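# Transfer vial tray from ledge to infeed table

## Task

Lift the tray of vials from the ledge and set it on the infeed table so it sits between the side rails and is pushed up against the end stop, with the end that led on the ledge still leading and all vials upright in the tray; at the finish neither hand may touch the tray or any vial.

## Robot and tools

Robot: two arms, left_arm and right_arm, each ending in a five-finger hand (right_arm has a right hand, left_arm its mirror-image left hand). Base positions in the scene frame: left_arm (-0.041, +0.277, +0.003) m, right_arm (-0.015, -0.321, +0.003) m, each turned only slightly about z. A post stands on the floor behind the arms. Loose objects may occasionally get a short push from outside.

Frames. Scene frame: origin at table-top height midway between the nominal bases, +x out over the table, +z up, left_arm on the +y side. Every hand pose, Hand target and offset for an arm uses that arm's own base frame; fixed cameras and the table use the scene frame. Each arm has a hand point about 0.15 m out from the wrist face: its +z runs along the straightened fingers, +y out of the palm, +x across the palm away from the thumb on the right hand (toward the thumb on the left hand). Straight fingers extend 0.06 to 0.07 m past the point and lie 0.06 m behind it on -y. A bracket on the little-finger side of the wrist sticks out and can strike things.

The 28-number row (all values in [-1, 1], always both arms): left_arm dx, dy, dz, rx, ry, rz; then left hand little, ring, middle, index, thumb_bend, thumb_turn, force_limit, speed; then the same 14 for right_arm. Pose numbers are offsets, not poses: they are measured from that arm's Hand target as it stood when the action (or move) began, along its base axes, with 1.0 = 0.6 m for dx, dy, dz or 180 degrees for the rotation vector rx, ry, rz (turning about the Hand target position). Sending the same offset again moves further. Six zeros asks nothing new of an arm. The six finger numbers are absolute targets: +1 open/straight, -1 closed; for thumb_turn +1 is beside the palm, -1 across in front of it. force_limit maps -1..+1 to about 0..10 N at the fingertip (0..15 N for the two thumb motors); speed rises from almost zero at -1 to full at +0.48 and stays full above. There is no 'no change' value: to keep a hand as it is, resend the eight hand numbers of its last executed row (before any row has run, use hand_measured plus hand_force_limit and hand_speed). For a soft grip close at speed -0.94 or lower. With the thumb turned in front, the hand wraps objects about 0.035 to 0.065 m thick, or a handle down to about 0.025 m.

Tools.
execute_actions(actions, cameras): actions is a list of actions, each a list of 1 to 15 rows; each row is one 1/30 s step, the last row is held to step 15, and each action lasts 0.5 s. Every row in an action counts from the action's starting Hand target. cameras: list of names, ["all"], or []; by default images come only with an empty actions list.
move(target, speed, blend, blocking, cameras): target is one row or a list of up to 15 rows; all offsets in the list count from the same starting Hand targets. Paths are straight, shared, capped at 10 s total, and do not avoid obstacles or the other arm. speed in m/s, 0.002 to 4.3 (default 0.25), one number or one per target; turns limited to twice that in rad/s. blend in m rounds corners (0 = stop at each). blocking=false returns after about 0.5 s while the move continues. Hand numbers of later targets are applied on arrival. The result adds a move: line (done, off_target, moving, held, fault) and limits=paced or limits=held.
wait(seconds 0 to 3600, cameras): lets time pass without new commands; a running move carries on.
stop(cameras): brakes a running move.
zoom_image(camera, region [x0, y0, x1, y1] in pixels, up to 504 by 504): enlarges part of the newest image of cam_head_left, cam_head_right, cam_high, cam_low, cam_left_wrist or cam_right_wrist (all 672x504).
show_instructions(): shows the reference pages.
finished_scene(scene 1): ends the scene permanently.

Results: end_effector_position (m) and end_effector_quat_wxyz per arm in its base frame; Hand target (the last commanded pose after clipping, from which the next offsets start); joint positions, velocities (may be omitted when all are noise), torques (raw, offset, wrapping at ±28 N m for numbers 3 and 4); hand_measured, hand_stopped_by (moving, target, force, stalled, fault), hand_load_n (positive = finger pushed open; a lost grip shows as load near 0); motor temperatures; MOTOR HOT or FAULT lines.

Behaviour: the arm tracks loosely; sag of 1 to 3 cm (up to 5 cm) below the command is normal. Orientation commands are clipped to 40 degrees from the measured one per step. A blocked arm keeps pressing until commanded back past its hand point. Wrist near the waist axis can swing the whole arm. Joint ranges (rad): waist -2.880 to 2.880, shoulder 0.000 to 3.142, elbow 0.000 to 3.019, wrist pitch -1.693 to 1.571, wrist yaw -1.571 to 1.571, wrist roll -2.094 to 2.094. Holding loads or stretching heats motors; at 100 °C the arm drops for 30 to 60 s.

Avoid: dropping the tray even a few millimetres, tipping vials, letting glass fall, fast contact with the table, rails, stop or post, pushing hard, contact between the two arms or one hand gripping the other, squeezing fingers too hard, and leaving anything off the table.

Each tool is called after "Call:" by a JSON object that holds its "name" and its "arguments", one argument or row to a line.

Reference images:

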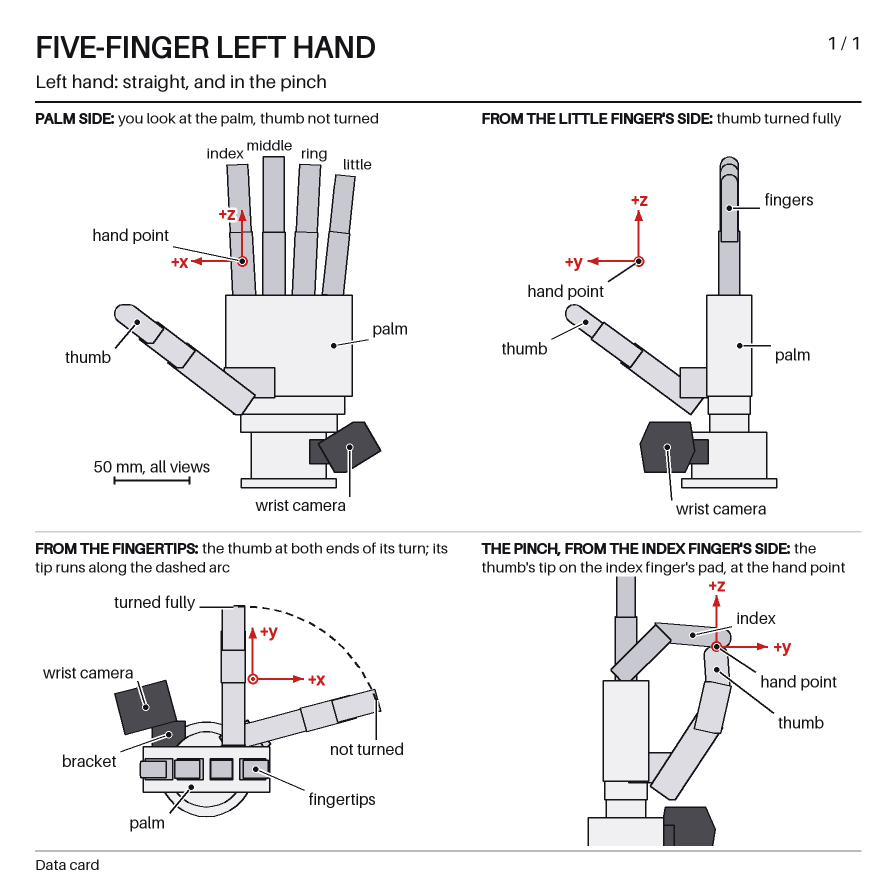

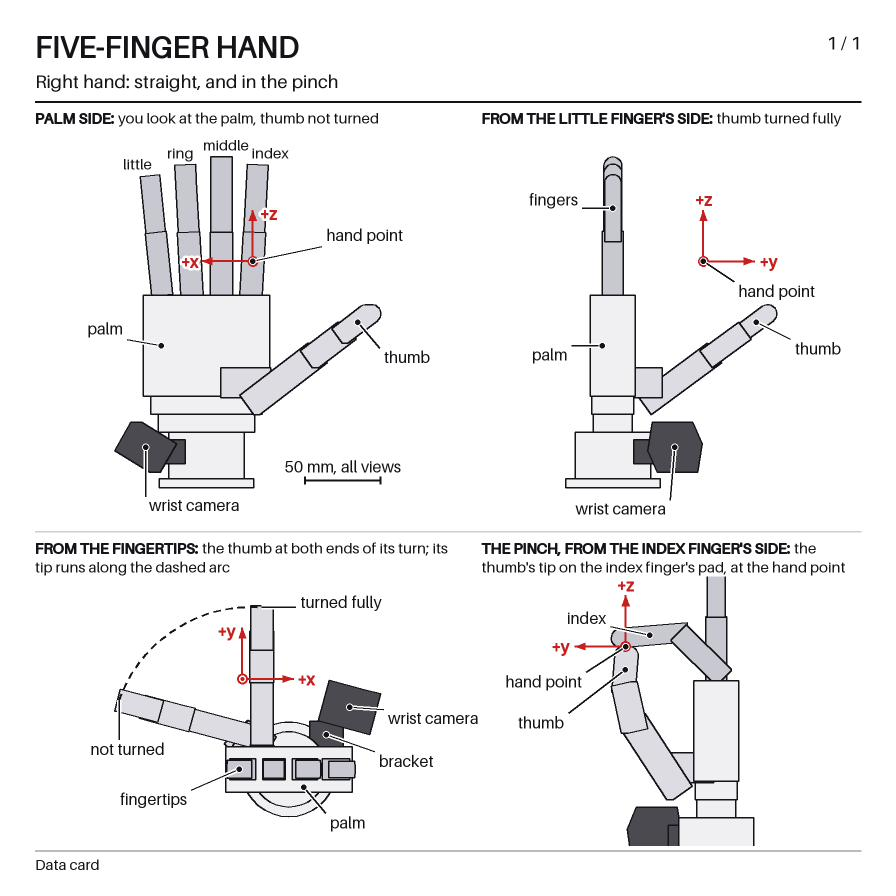

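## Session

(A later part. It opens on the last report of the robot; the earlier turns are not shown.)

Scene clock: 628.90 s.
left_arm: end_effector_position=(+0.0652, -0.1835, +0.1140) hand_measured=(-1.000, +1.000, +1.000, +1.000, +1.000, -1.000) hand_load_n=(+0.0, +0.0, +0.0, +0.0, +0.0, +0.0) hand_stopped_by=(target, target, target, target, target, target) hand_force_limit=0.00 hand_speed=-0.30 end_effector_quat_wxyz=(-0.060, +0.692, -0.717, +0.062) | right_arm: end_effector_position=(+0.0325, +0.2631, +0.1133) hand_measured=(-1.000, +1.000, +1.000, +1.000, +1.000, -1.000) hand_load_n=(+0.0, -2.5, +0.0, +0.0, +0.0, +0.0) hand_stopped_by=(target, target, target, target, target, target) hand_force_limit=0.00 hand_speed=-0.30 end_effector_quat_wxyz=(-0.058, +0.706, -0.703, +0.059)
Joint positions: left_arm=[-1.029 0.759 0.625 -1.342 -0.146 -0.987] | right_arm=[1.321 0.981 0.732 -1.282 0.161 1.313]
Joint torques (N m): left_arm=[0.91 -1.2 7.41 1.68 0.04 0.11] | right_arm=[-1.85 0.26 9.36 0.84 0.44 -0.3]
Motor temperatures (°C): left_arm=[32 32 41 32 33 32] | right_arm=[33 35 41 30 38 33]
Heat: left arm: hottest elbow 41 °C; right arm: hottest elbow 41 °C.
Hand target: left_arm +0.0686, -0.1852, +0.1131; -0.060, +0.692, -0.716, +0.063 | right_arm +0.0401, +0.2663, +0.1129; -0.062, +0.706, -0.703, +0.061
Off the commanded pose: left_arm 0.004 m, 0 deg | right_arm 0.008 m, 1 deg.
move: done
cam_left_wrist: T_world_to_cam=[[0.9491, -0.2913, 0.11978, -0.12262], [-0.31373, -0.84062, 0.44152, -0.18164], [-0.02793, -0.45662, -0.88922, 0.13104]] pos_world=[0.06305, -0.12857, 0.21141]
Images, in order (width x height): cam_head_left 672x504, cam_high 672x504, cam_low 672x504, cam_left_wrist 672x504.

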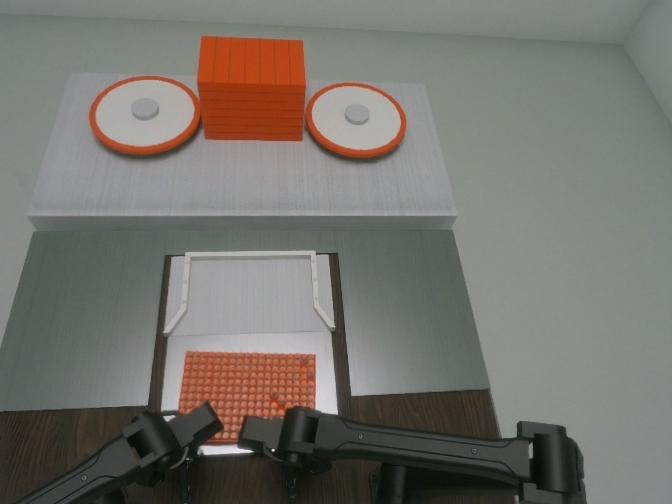

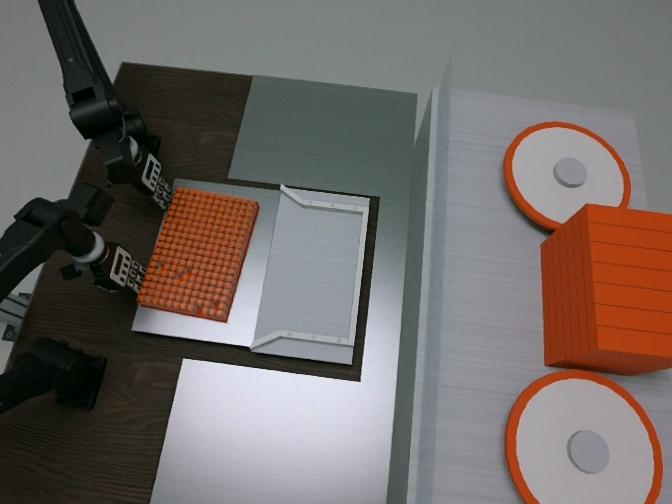

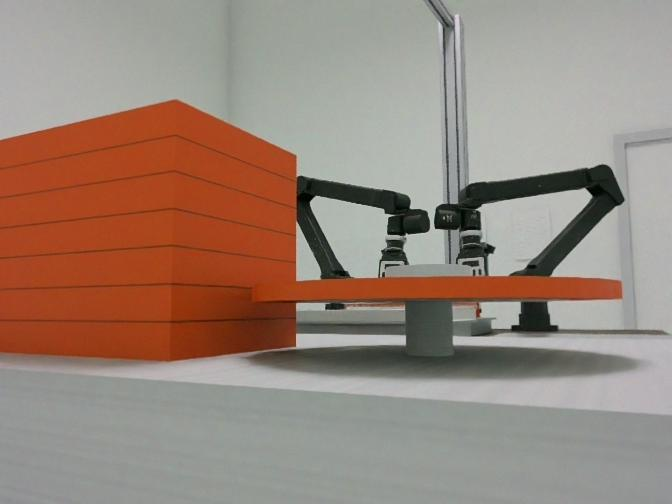

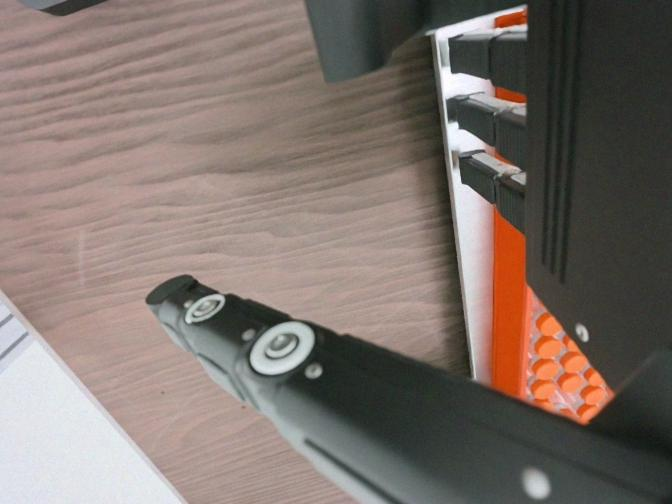

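Call:
{"name": "move", "arguments": {
  "target": [0.03,0,0.002,0,0,0,-1,1,1,1,1,-1,0,-0.3,0.035,0.0,0.002,0,0,0,-1,1,1,1,1,-1,0,-0.3],
  "speed": 0.04,
  "cameras": ["cam_high","cam_low","cam_head_left","cam_left_wrist"]
}}

Call:
{"name": "zoom_image", "arguments": {
  "camera": "cam_high",
  "region": [60, 130, 280, 350]
}}

Call:
{"name": "zoom_image", "arguments": {
  "camera": "cam_low",
  "region": [440, 280, 520, 340]
}}

Scene clock: 644.87 s.
left_arm: end_effector_position=(+0.0799, -0.1794, +0.1091) hand_measured=(-1.000, +1.000, +1.000, +1.000, +1.000, -1.000) hand_load_n=(+0.0, -0.5, +0.0, +0.5, +0.0, +0.0) hand_stopped_by=(target, target, target, target, target, target) hand_force_limit=0.00 hand_speed=-0.30 end_effector_quat_wxyz=(-0.063, +0.691, -0.718, +0.055) | right_arm: end_effector_position=(+0.0512, +0.2578, +0.1097) hand_measured=(-1.000, +1.000, +1.000, +1.000, +1.000, -1.000) hand_load_n=(+0.0, -3.0, +0.0, +0.0, +0.0, +0.0) hand_stopped_by=(target, target, target, target, target, target) hand_force_limit=0.00 hand_speed=-0.30 end_effector_quat_wxyz=(-0.050, +0.707, -0.703, +0.063)
Joint positions: left_arm=[-0.951 0.789 0.625 -1.315 -0.14 -0.908] | right_arm=[1.24 0.996 0.732 -1.271 0.157 1.232]
Joint torques (N m): left_arm=[1.44 -1.55 8.42 1.73 0.14 0.11] | right_arm=[-1.38 -0.67 10.26 1.05 0.4 -0.31]
Heat: left arm: hottest elbow 41 °C; right arm: hottest elbow 41 °C.
Hand target: left_arm +0.0866, -0.1852, +0.1143; -0.060, +0.692, -0.716, +0.063 | right_arm +0.0612, +0.2664, +0.1141; -0.062, +0.706, -0.703, +0.061
Off the commanded pose: left_arm 0.010 m, 1 deg | right_arm 0.014 m, 1 deg.
move: off_target (right_arm)
cam_left_wrist: T_world_to_cam=[[0.9496, -0.29361, 0.10983, -0.13423], [-0.31163, -0.84619, 0.43225, -0.17142], [-0.03398, -0.44469, -0.89504, 0.13225]] pos_world=[0.07854, -0.12566, 0.20721]
Images, in order (width x height): cam_head_left 672x504, cam_high 672x504, cam_low 672x504, cam_left_wrist 672x504.

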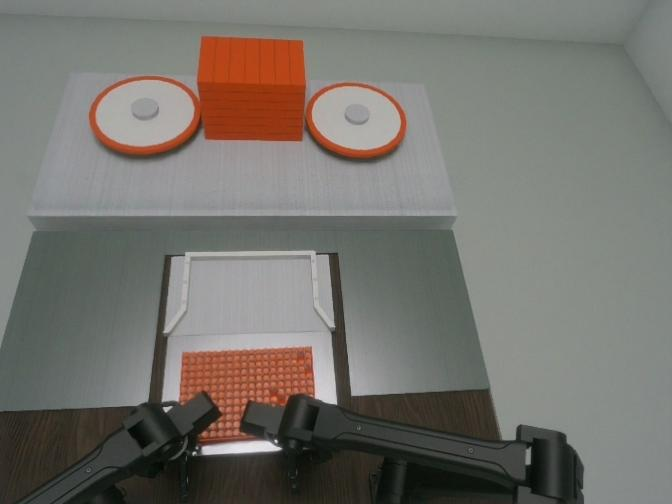

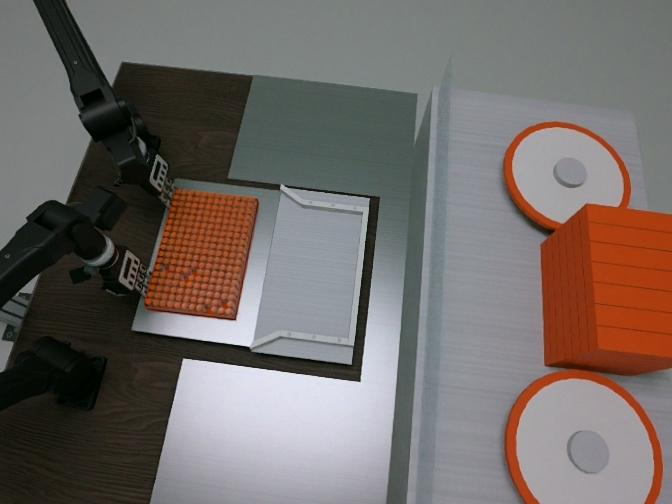

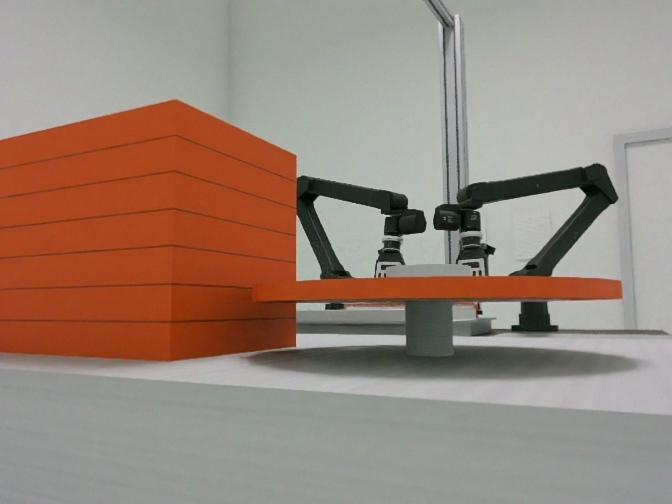

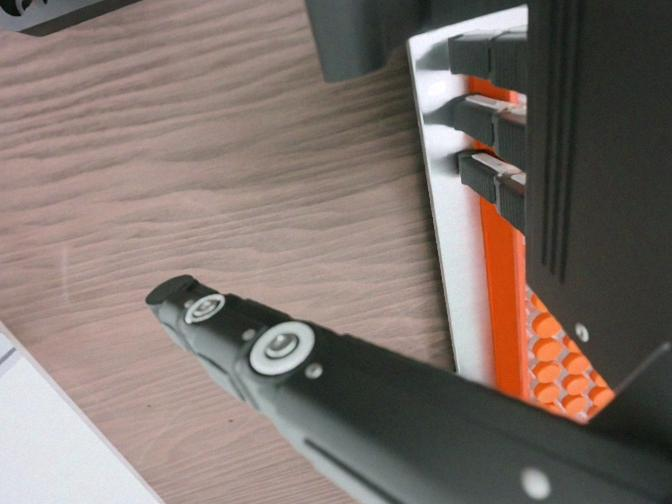

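Scaled by 2.291 from the camera's image (finer frame: 960x720).

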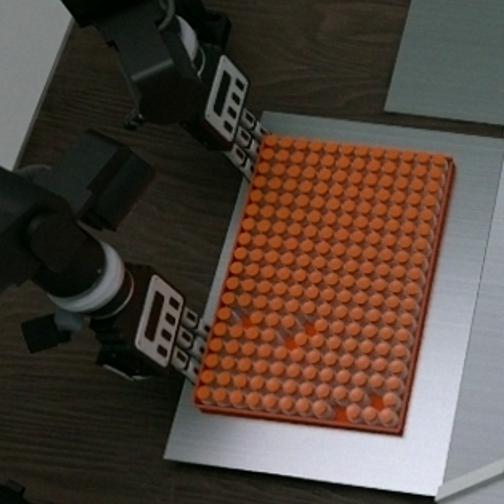

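Scaled by 6.300 from the camera's image (finer frame: 960x720).

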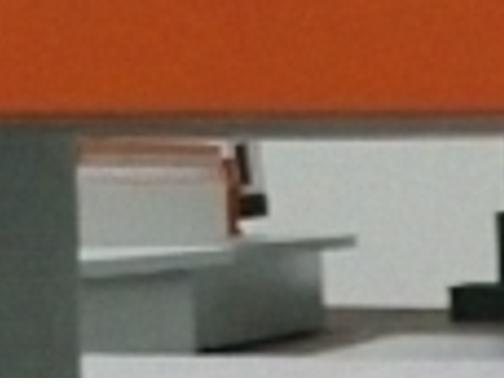

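Call:
{"name": "zoom_image", "arguments": {
  "camera": "cam_head_left",
  "region": [140, 235, 360, 465]
}}

Call:
{"name": "zoom_image", "arguments": {
  "camera": "cam_high",
  "region": [220, 170, 400, 380]
}}

Scaled by 2.191 from the camera's image (finer frame: 960x720).

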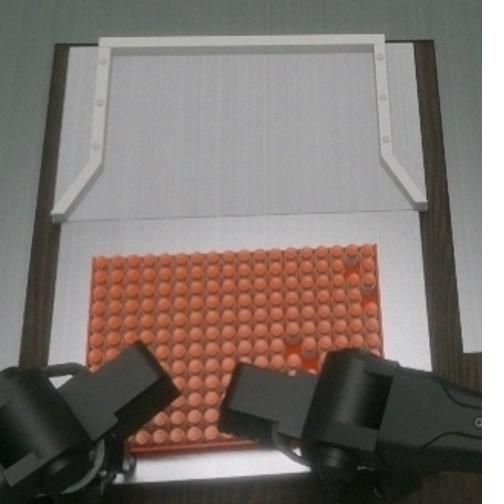

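Scaled by 2.400 from the camera's image (finer frame: 960x720).

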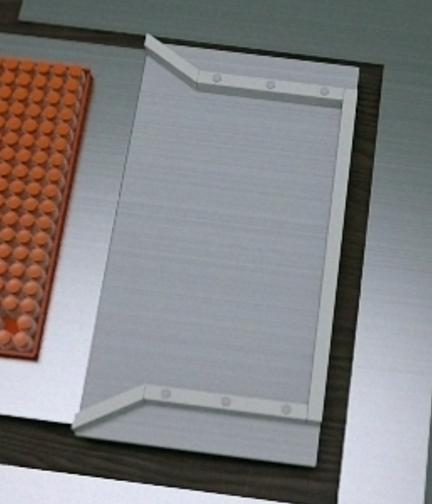

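Call:
{"name": "move", "arguments": {
  "target": [0.09,-0.014,0.01,0,0,0,-1,1,1,1,1,-1,0,-0.3,0.085,-0.017,0.008,0,0,0,-1,1,1,1,1,-1,0,-0.3],
  "speed": 0.04,
  "cameras": ["cam_high","cam_low","cam_head_left","cam_left_wrist"]
}}

Call:
{"name": "zoom_image", "arguments": {
  "camera": "cam_high",
  "region": [60, 130, 280, 350]
}}

Call:
{"name": "zoom_image", "arguments": {
  "camera": "cam_head_left",
  "region": [140, 235, 360, 465]
}}

Call:
{"name": "zoom_image", "arguments": {
  "camera": "cam_low",
  "region": [440, 280, 520, 340]
}}

Scene clock: 691.30 s.
left_arm: end_effector_position=(+0.1171, -0.1816, +0.1117) hand_measured=(-1.000, +1.000, +1.000, +1.000, +1.000, -1.000) hand_load_n=(+0.0, -1.5, -4.0, +0.0, +0.0, +0.0) hand_stopped_by=(target, target, target, target, target, target) hand_force_limit=0.00 hand_speed=-0.30 end_effector_quat_wxyz=(-0.051, +0.688, -0.723, +0.036) | right_arm: end_effector_position=(+0.0951, +0.2448, +0.1080) hand_measured=(-1.000, +1.000, +1.000, +1.000, +1.000, -1.000) hand_load_n=(+0.0, -2.0, -1.0, +0.0, +0.0, +0.0) hand_stopped_by=(target, target, target, target, target, target) hand_force_limit=0.00 hand_speed=-0.30 end_effector_quat_wxyz=(-0.044, +0.710, -0.701, +0.059)
Joint positions: left_arm=[-0.794 0.908 0.685 -1.273 -0.101 -0.74] | right_arm=[1.048 1.021 0.741 -1.236 0.137 1.032]
Joint torques (N m): left_arm=[1.73 -1.79 9.74 2.81 -0.68 0.09] | right_arm=[-1.9 -0.26 11.89 0.92 0.62 -0.3]
Heat: left arm: hottest elbow 42 °C; right arm: hottest elbow 43 °C.
Hand target: left_arm +0.1407, -0.1936, +0.1202; -0.060, +0.692, -0.716, +0.063 | right_arm +0.1121, +0.2561, +0.1188; -0.062, +0.706, -0.703, +0.061
Off the commanded pose: left_arm 0.028 m, 3 deg | right_arm 0.023 m, 2 deg.
move: off_target (left_arm, right_arm)
cam_left_wrist: T_world_to_cam=[[0.94982, -0.30594, 0.06515, -0.16775], [-0.30298, -0.84805, 0.43476, -0.16445], [-0.07776, -0.43268, -0.89819, 0.14245]] pos_world=[0.12059, -0.12915, 0.21037]
Images, in order (width x height): cam_head_left 672x504, cam_high 672x504, cam_low 672x504, cam_left_wrist 672x504.

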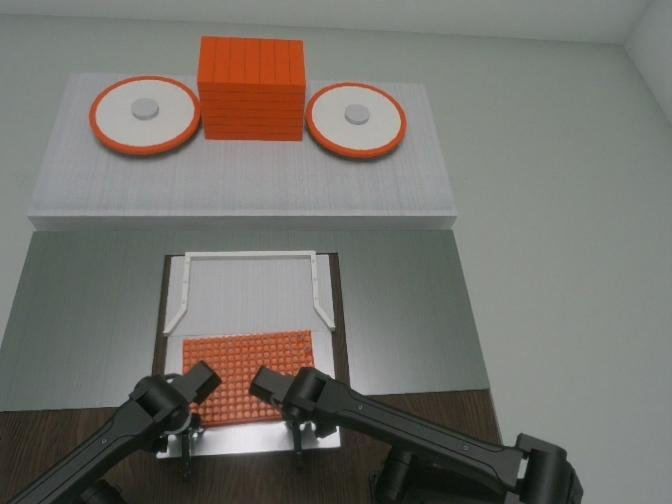

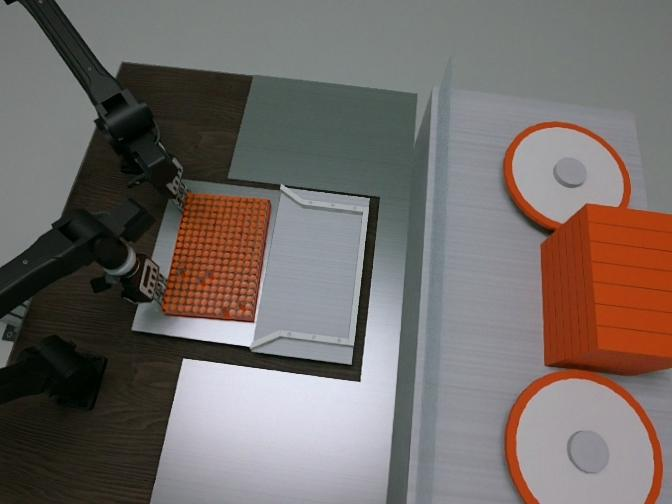

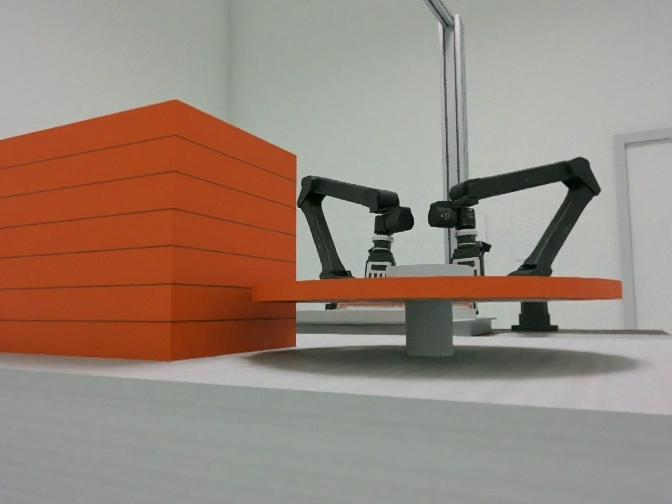

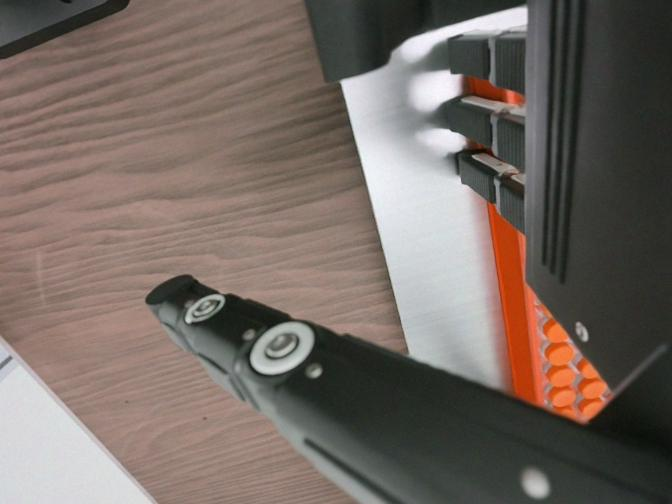

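Scaled by 2.291 from the camera's image (finer frame: 960x720).

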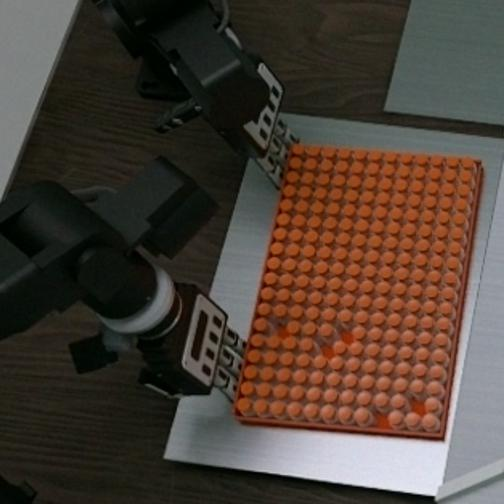

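Scaled by 2.191 from the camera's image (finer frame: 960x720).

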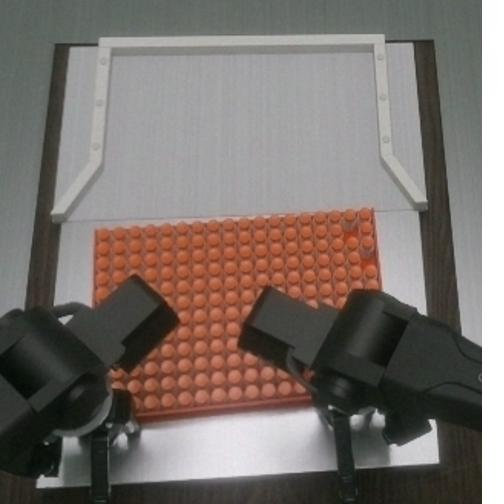

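Scaled by 6.300 from the camera's image (finer frame: 960x720).

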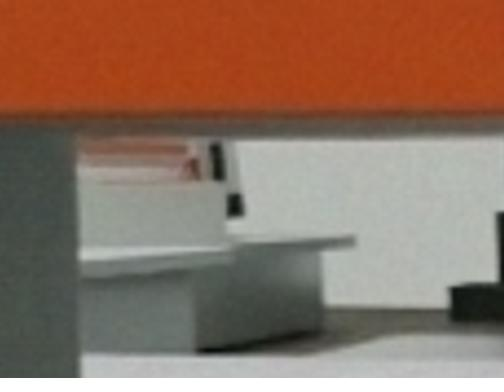

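Call:
{"name": "move", "arguments": {
  "target": [0.097,-0.02,0.006,0,0,0,-1,1,1,1,1,-1,0,-0.3,0.072,-0.010,0.010,0,0,0,-1,1,1,1,1,-1,0,-0.3],
  "speed": 0.04,
  "cameras": ["cam_high","cam_low","cam_head_left","cam_left_wrist"]
}}

Call:
{"name": "zoom_image", "arguments": {
  "camera": "cam_high",
  "region": [100, 150, 400, 370]
}}

Call:
{"name": "zoom_image", "arguments": {
  "camera": "cam_head_left",
  "region": [140, 235, 360, 465]
}}

Call:
{"name": "zoom_image", "arguments": {
  "camera": "cam_low",
  "region": [440, 280, 520, 340]
}}

Scene clock: 720.13 s.
left_arm: end_effector_position=(+0.1703, -0.1910, +0.1126) hand_measured=(-1.000, +1.000, +1.000, +1.000, +1.000, -1.000) hand_load_n=(+0.0, -1.5, -3.0, +0.0, +0.0, +0.0) hand_stopped_by=(target, target, target, target, target, target) hand_force_limit=0.00 hand_speed=-0.30 end_effector_quat_wxyz=(-0.052, +0.689, -0.722, +0.029) | right_arm: end_effector_position=(+0.1358, +0.2357, +0.1092) hand_measured=(-1.000, +1.000, +1.000, +1.000, +1.000, -1.000) hand_load_n=(+0.5, -1.5, -0.5, +0.0, +0.0, +0.0) hand_stopped_by=(target, target, target, target, target, target) hand_force_limit=0.00 hand_speed=-0.30 end_effector_quat_wxyz=(-0.036, +0.708, -0.702, +0.062)
Joint positions: left_arm=[-0.678 1.062 0.778 -1.214 -0.095 -0.628] | right_arm=[0.902 1.076 0.78 -1.217 0.132 0.89]
Joint torques (N m): left_arm=[2.2 -4.25 10.24 2.88 -0.26 0.09] | right_arm=[-1.55 -1.9 12.68 0.9 0.31 -0.27]
Heat: left arm: hottest elbow 43 °C; right arm: hottest elbow 45 °C.
Hand target: left_arm +0.1988, -0.2056, +0.1238; -0.060, +0.692, -0.716, +0.063 | right_arm +0.1553, +0.2500, +0.1248; -0.062, +0.706, -0.703, +0.061
Off the commanded pose: left_arm 0.034 m, 4 deg | right_arm 0.029 m, 3 deg.
move: off_target (left_arm, right_arm)
cam_left_wrist: T_world_to_cam=[[0.95184, -0.3018, 0.05393, -0.21952], [-0.29507, -0.85403, 0.42845, -0.15849], [-0.08325, -0.42373, -0.90195, 0.14649]] pos_world=[0.17438, -0.13953, 0.21187]
Images, in order (width x height): cam_head_left 672x504, cam_high 672x504, cam_low 672x504, cam_left_wrist 672x504.

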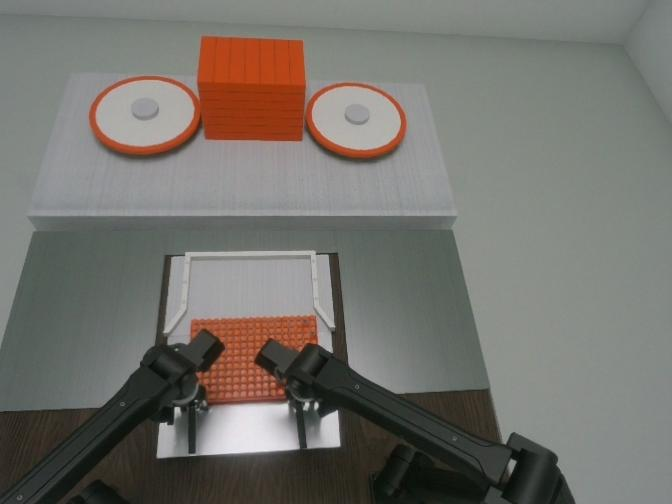

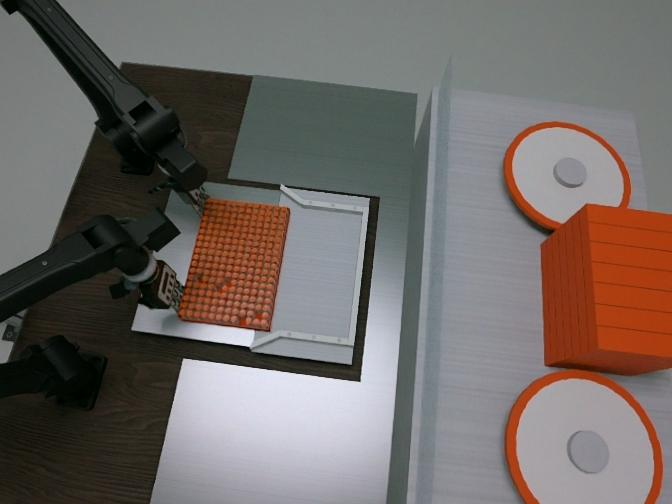

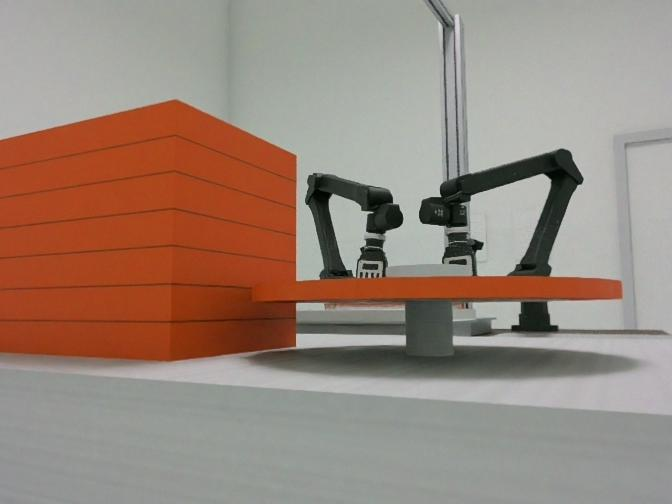

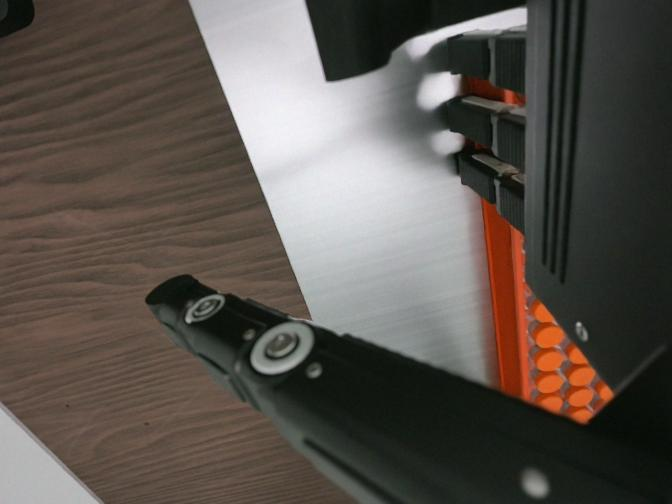

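Scaled by 1.680 from the camera's image (finer frame: 960x720).

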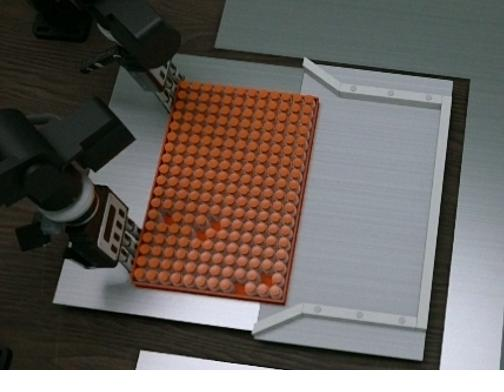

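Scaled by 2.191 from the camera's image (finer frame: 960x720).

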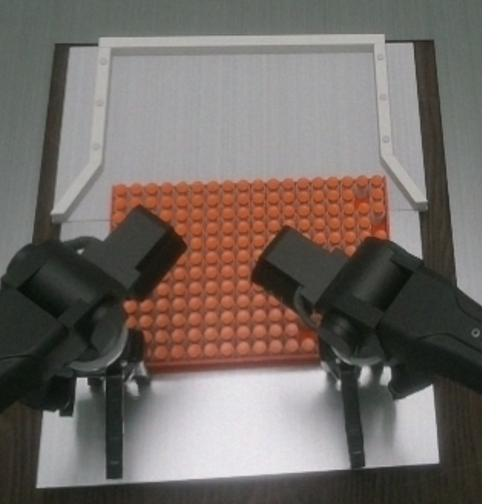

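Scaled by 6.300 from the camera's image (finer frame: 960x720).

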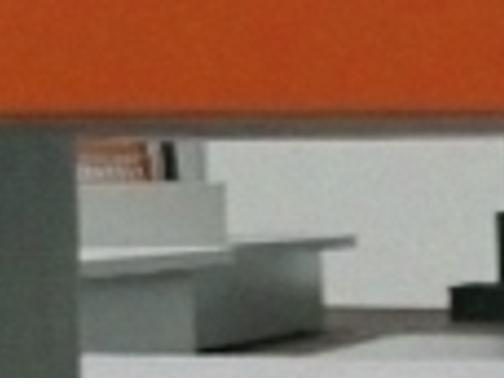

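Call:
{"name": "zoom_image", "arguments": {
  "camera": "cam_head_left",
  "region": [290, 280, 350, 340]
}}

Call:
{"name": "zoom_image", "arguments": {
  "camera": "cam_head_left",
  "region": [155, 280, 215, 340]
}}

Call:
{"name": "zoom_image", "arguments": {
  "camera": "cam_high",
  "region": [240, 300, 320, 370]
}}

Call:
{"name": "zoom_image", "arguments": {
  "camera": "cam_high",
  "region": [250, 170, 330, 240]
}}

Scaled by 8.400 from the camera's image (finer frame: 960x720).

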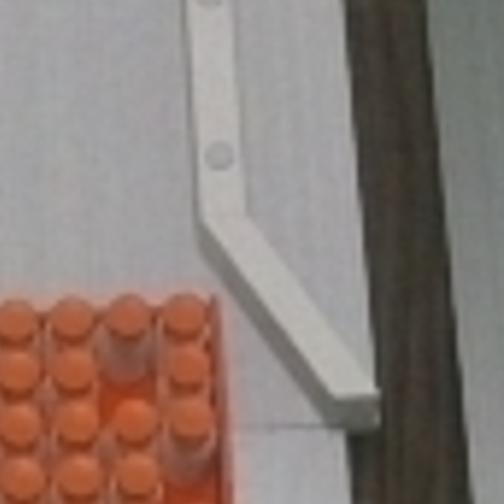

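Scaled by 8.400 from the camera's image (finer frame: 960x720).

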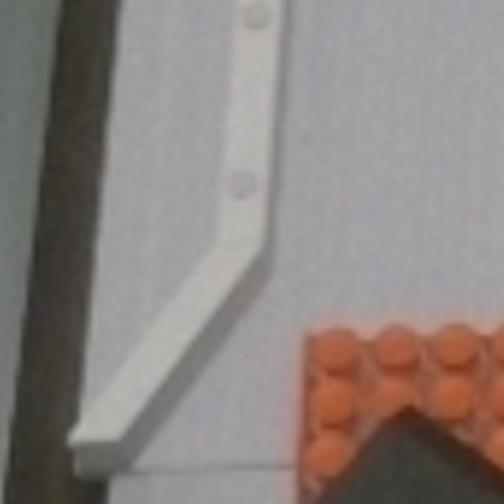

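Scaled by 6.300 from the camera's image (finer frame: 960x720).

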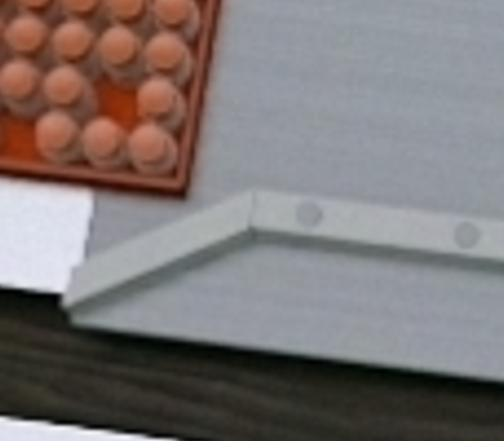

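Scaled by 6.300 from the camera's image (finer frame: 960x720).

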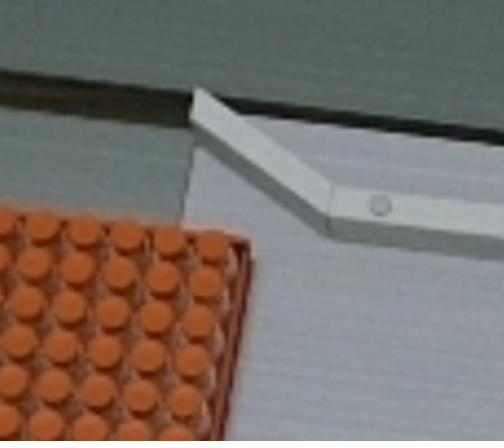

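Call:
{"name": "move", "arguments": {
  "target": [0.05,0.014,0.002,0,0,0,-1,1,1,1,1,-1,0,-0.3,0.052,0.014,0.002,0,0,0,-1,1,1,1,1,-1,0,-0.3],
  "speed": 0.04,
  "cameras": ["cam_high","cam_low","cam_head_left","cam_left_wrist"]
}}

Call:
{"name": "zoom_image", "arguments": {
  "camera": "cam_head_left",
  "region": [280, 270, 350, 340]
}}

Call:
{"name": "zoom_image", "arguments": {
  "camera": "cam_head_left",
  "region": [155, 270, 225, 340]
}}

Call:
{"name": "zoom_image", "arguments": {
  "camera": "cam_high",
  "region": [240, 300, 320, 370]
}}

Call:
{"name": "zoom_image", "arguments": {
  "camera": "cam_high",
  "region": [250, 170, 330, 240]
}}

Scene clock: 766.40 s.
left_arm: end_effector_position=(+0.1989, -0.1860, +0.1134) hand_measured=(-1.000, +1.000, +1.000, +1.000, +1.000, -1.000) hand_load_n=(+0.0, -1.0, -2.5, -1.0, +0.0, +0.0) hand_stopped_by=(target, target, target, target, target, target) hand_force_limit=0.00 hand_speed=-0.30 end_effector_quat_wxyz=(-0.049, +0.688, -0.724, +0.032) | right_arm: end_effector_position=(+0.1576, +0.2401, +0.1108) hand_measured=(-1.000, +1.000, +1.000, +1.000, +1.000, -1.000) hand_load_n=(+0.5, -3.0, -1.5, +0.0, +0.0, +0.0) hand_stopped_by=(target, target, target, target, target, target) hand_force_limit=0.00 hand_speed=-0.30 end_effector_quat_wxyz=(-0.025, +0.710, -0.702, +0.058)
Joint positions: left_arm=[-0.597 1.117 0.817 -1.186 -0.082 -0.543] | right_arm=[0.846 1.143 0.831 -1.215 0.119 0.832]
Joint torques (N m): left_arm=[1.49 -4.89 10.5 2.65 -0.36 0.07] | right_arm=[-2.2 -2.32 13.22 1.76 0.56 -0.3]
Motor temperatures (°C): left_arm=[32 32 48 32 33 32] | right_arm=[33 34 47 30 36 33]
Heat: left arm: hottest elbow 48 °C; right arm: hottest elbow 47 °C.
Hand target: left_arm +0.2288, -0.1971, +0.1250; -0.060, +0.692, -0.716, +0.063 | right_arm +0.1865, +0.2584, +0.1260; -0.062, +0.706, -0.703, +0.061
Off the commanded pose: left_arm 0.034 m, 4 deg | right_arm 0.037 m, 4 deg.
move: off_target (left_arm, right_arm)
cam_left_wrist: T_world_to_cam=[[0.9501, -0.30686, 0.05609, -0.24611], [-0.29982, -0.84864, 0.43579, -0.1451], [-0.08613, -0.43086, -0.8983, 0.15043]] pos_world=[0.20328, -0.13385, 0.21217]
Images, in order (width x height): cam_head_left 672x504, cam_high 672x504, cam_low 672x504, cam_left_wrist 672x504.

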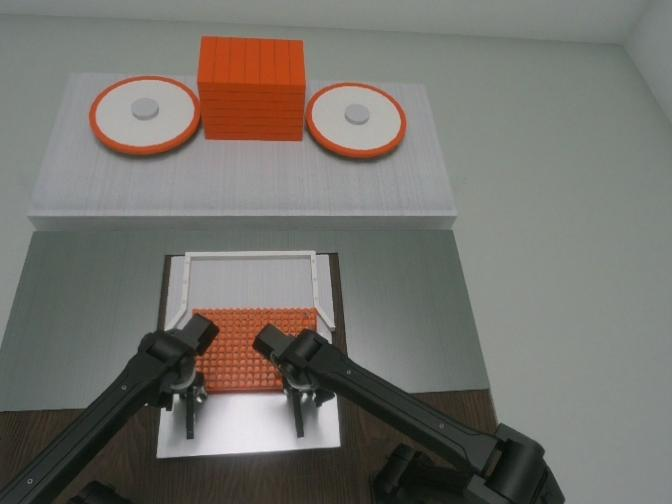

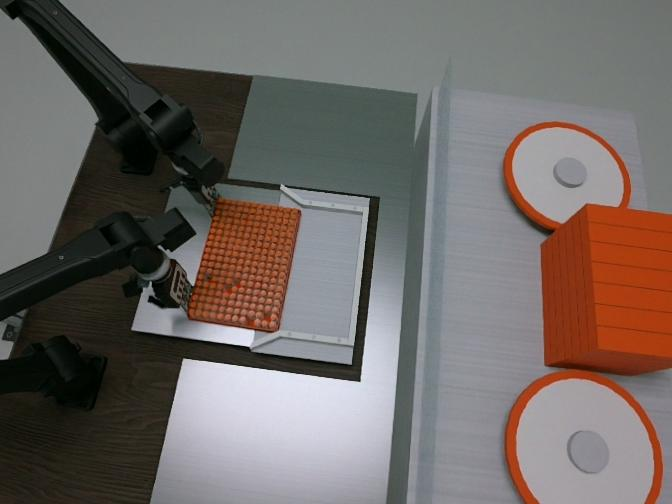

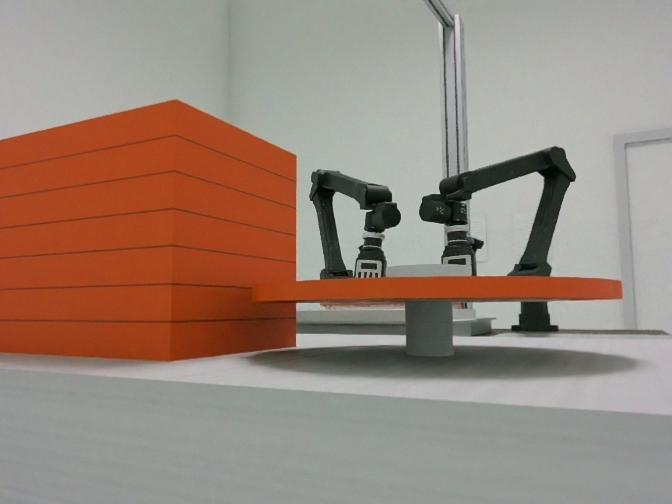

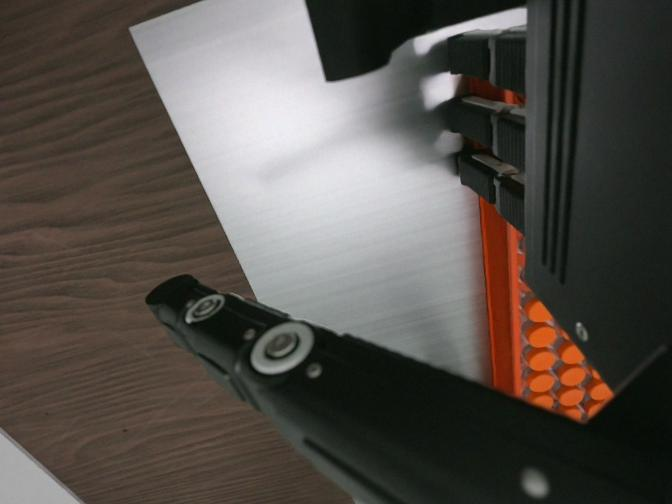

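Scaled by 7.200 from the camera's image (finer frame: 960x720).

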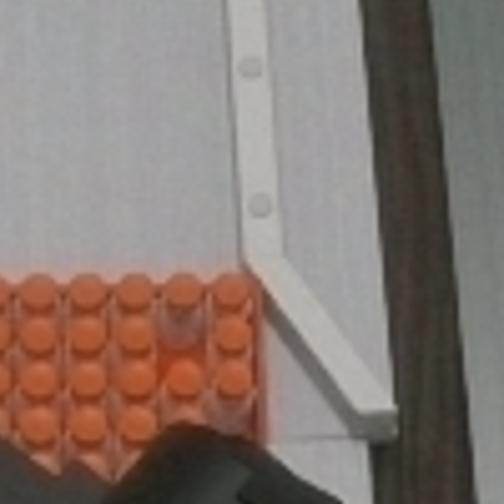

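Scaled by 7.200 from the camera's image (finer frame: 960x720).

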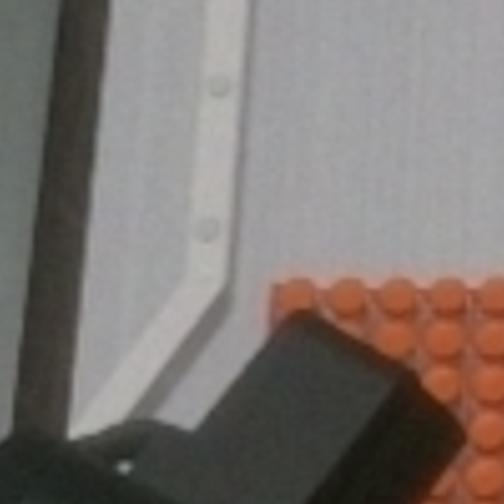

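Scaled by 6.300 from the camera's image (finer frame: 960x720).

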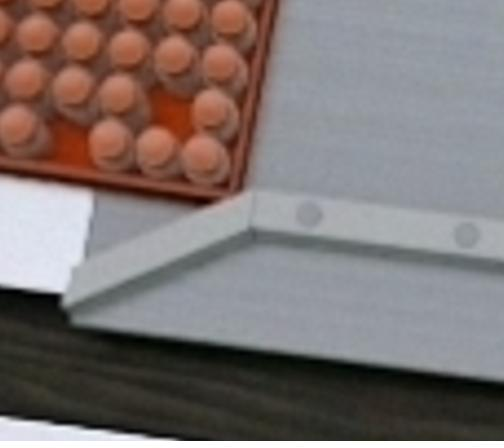

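Scaled by 6.300 from the camera's image (finer frame: 960x720).

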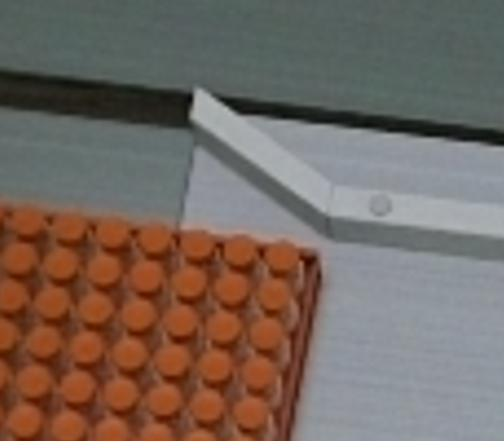

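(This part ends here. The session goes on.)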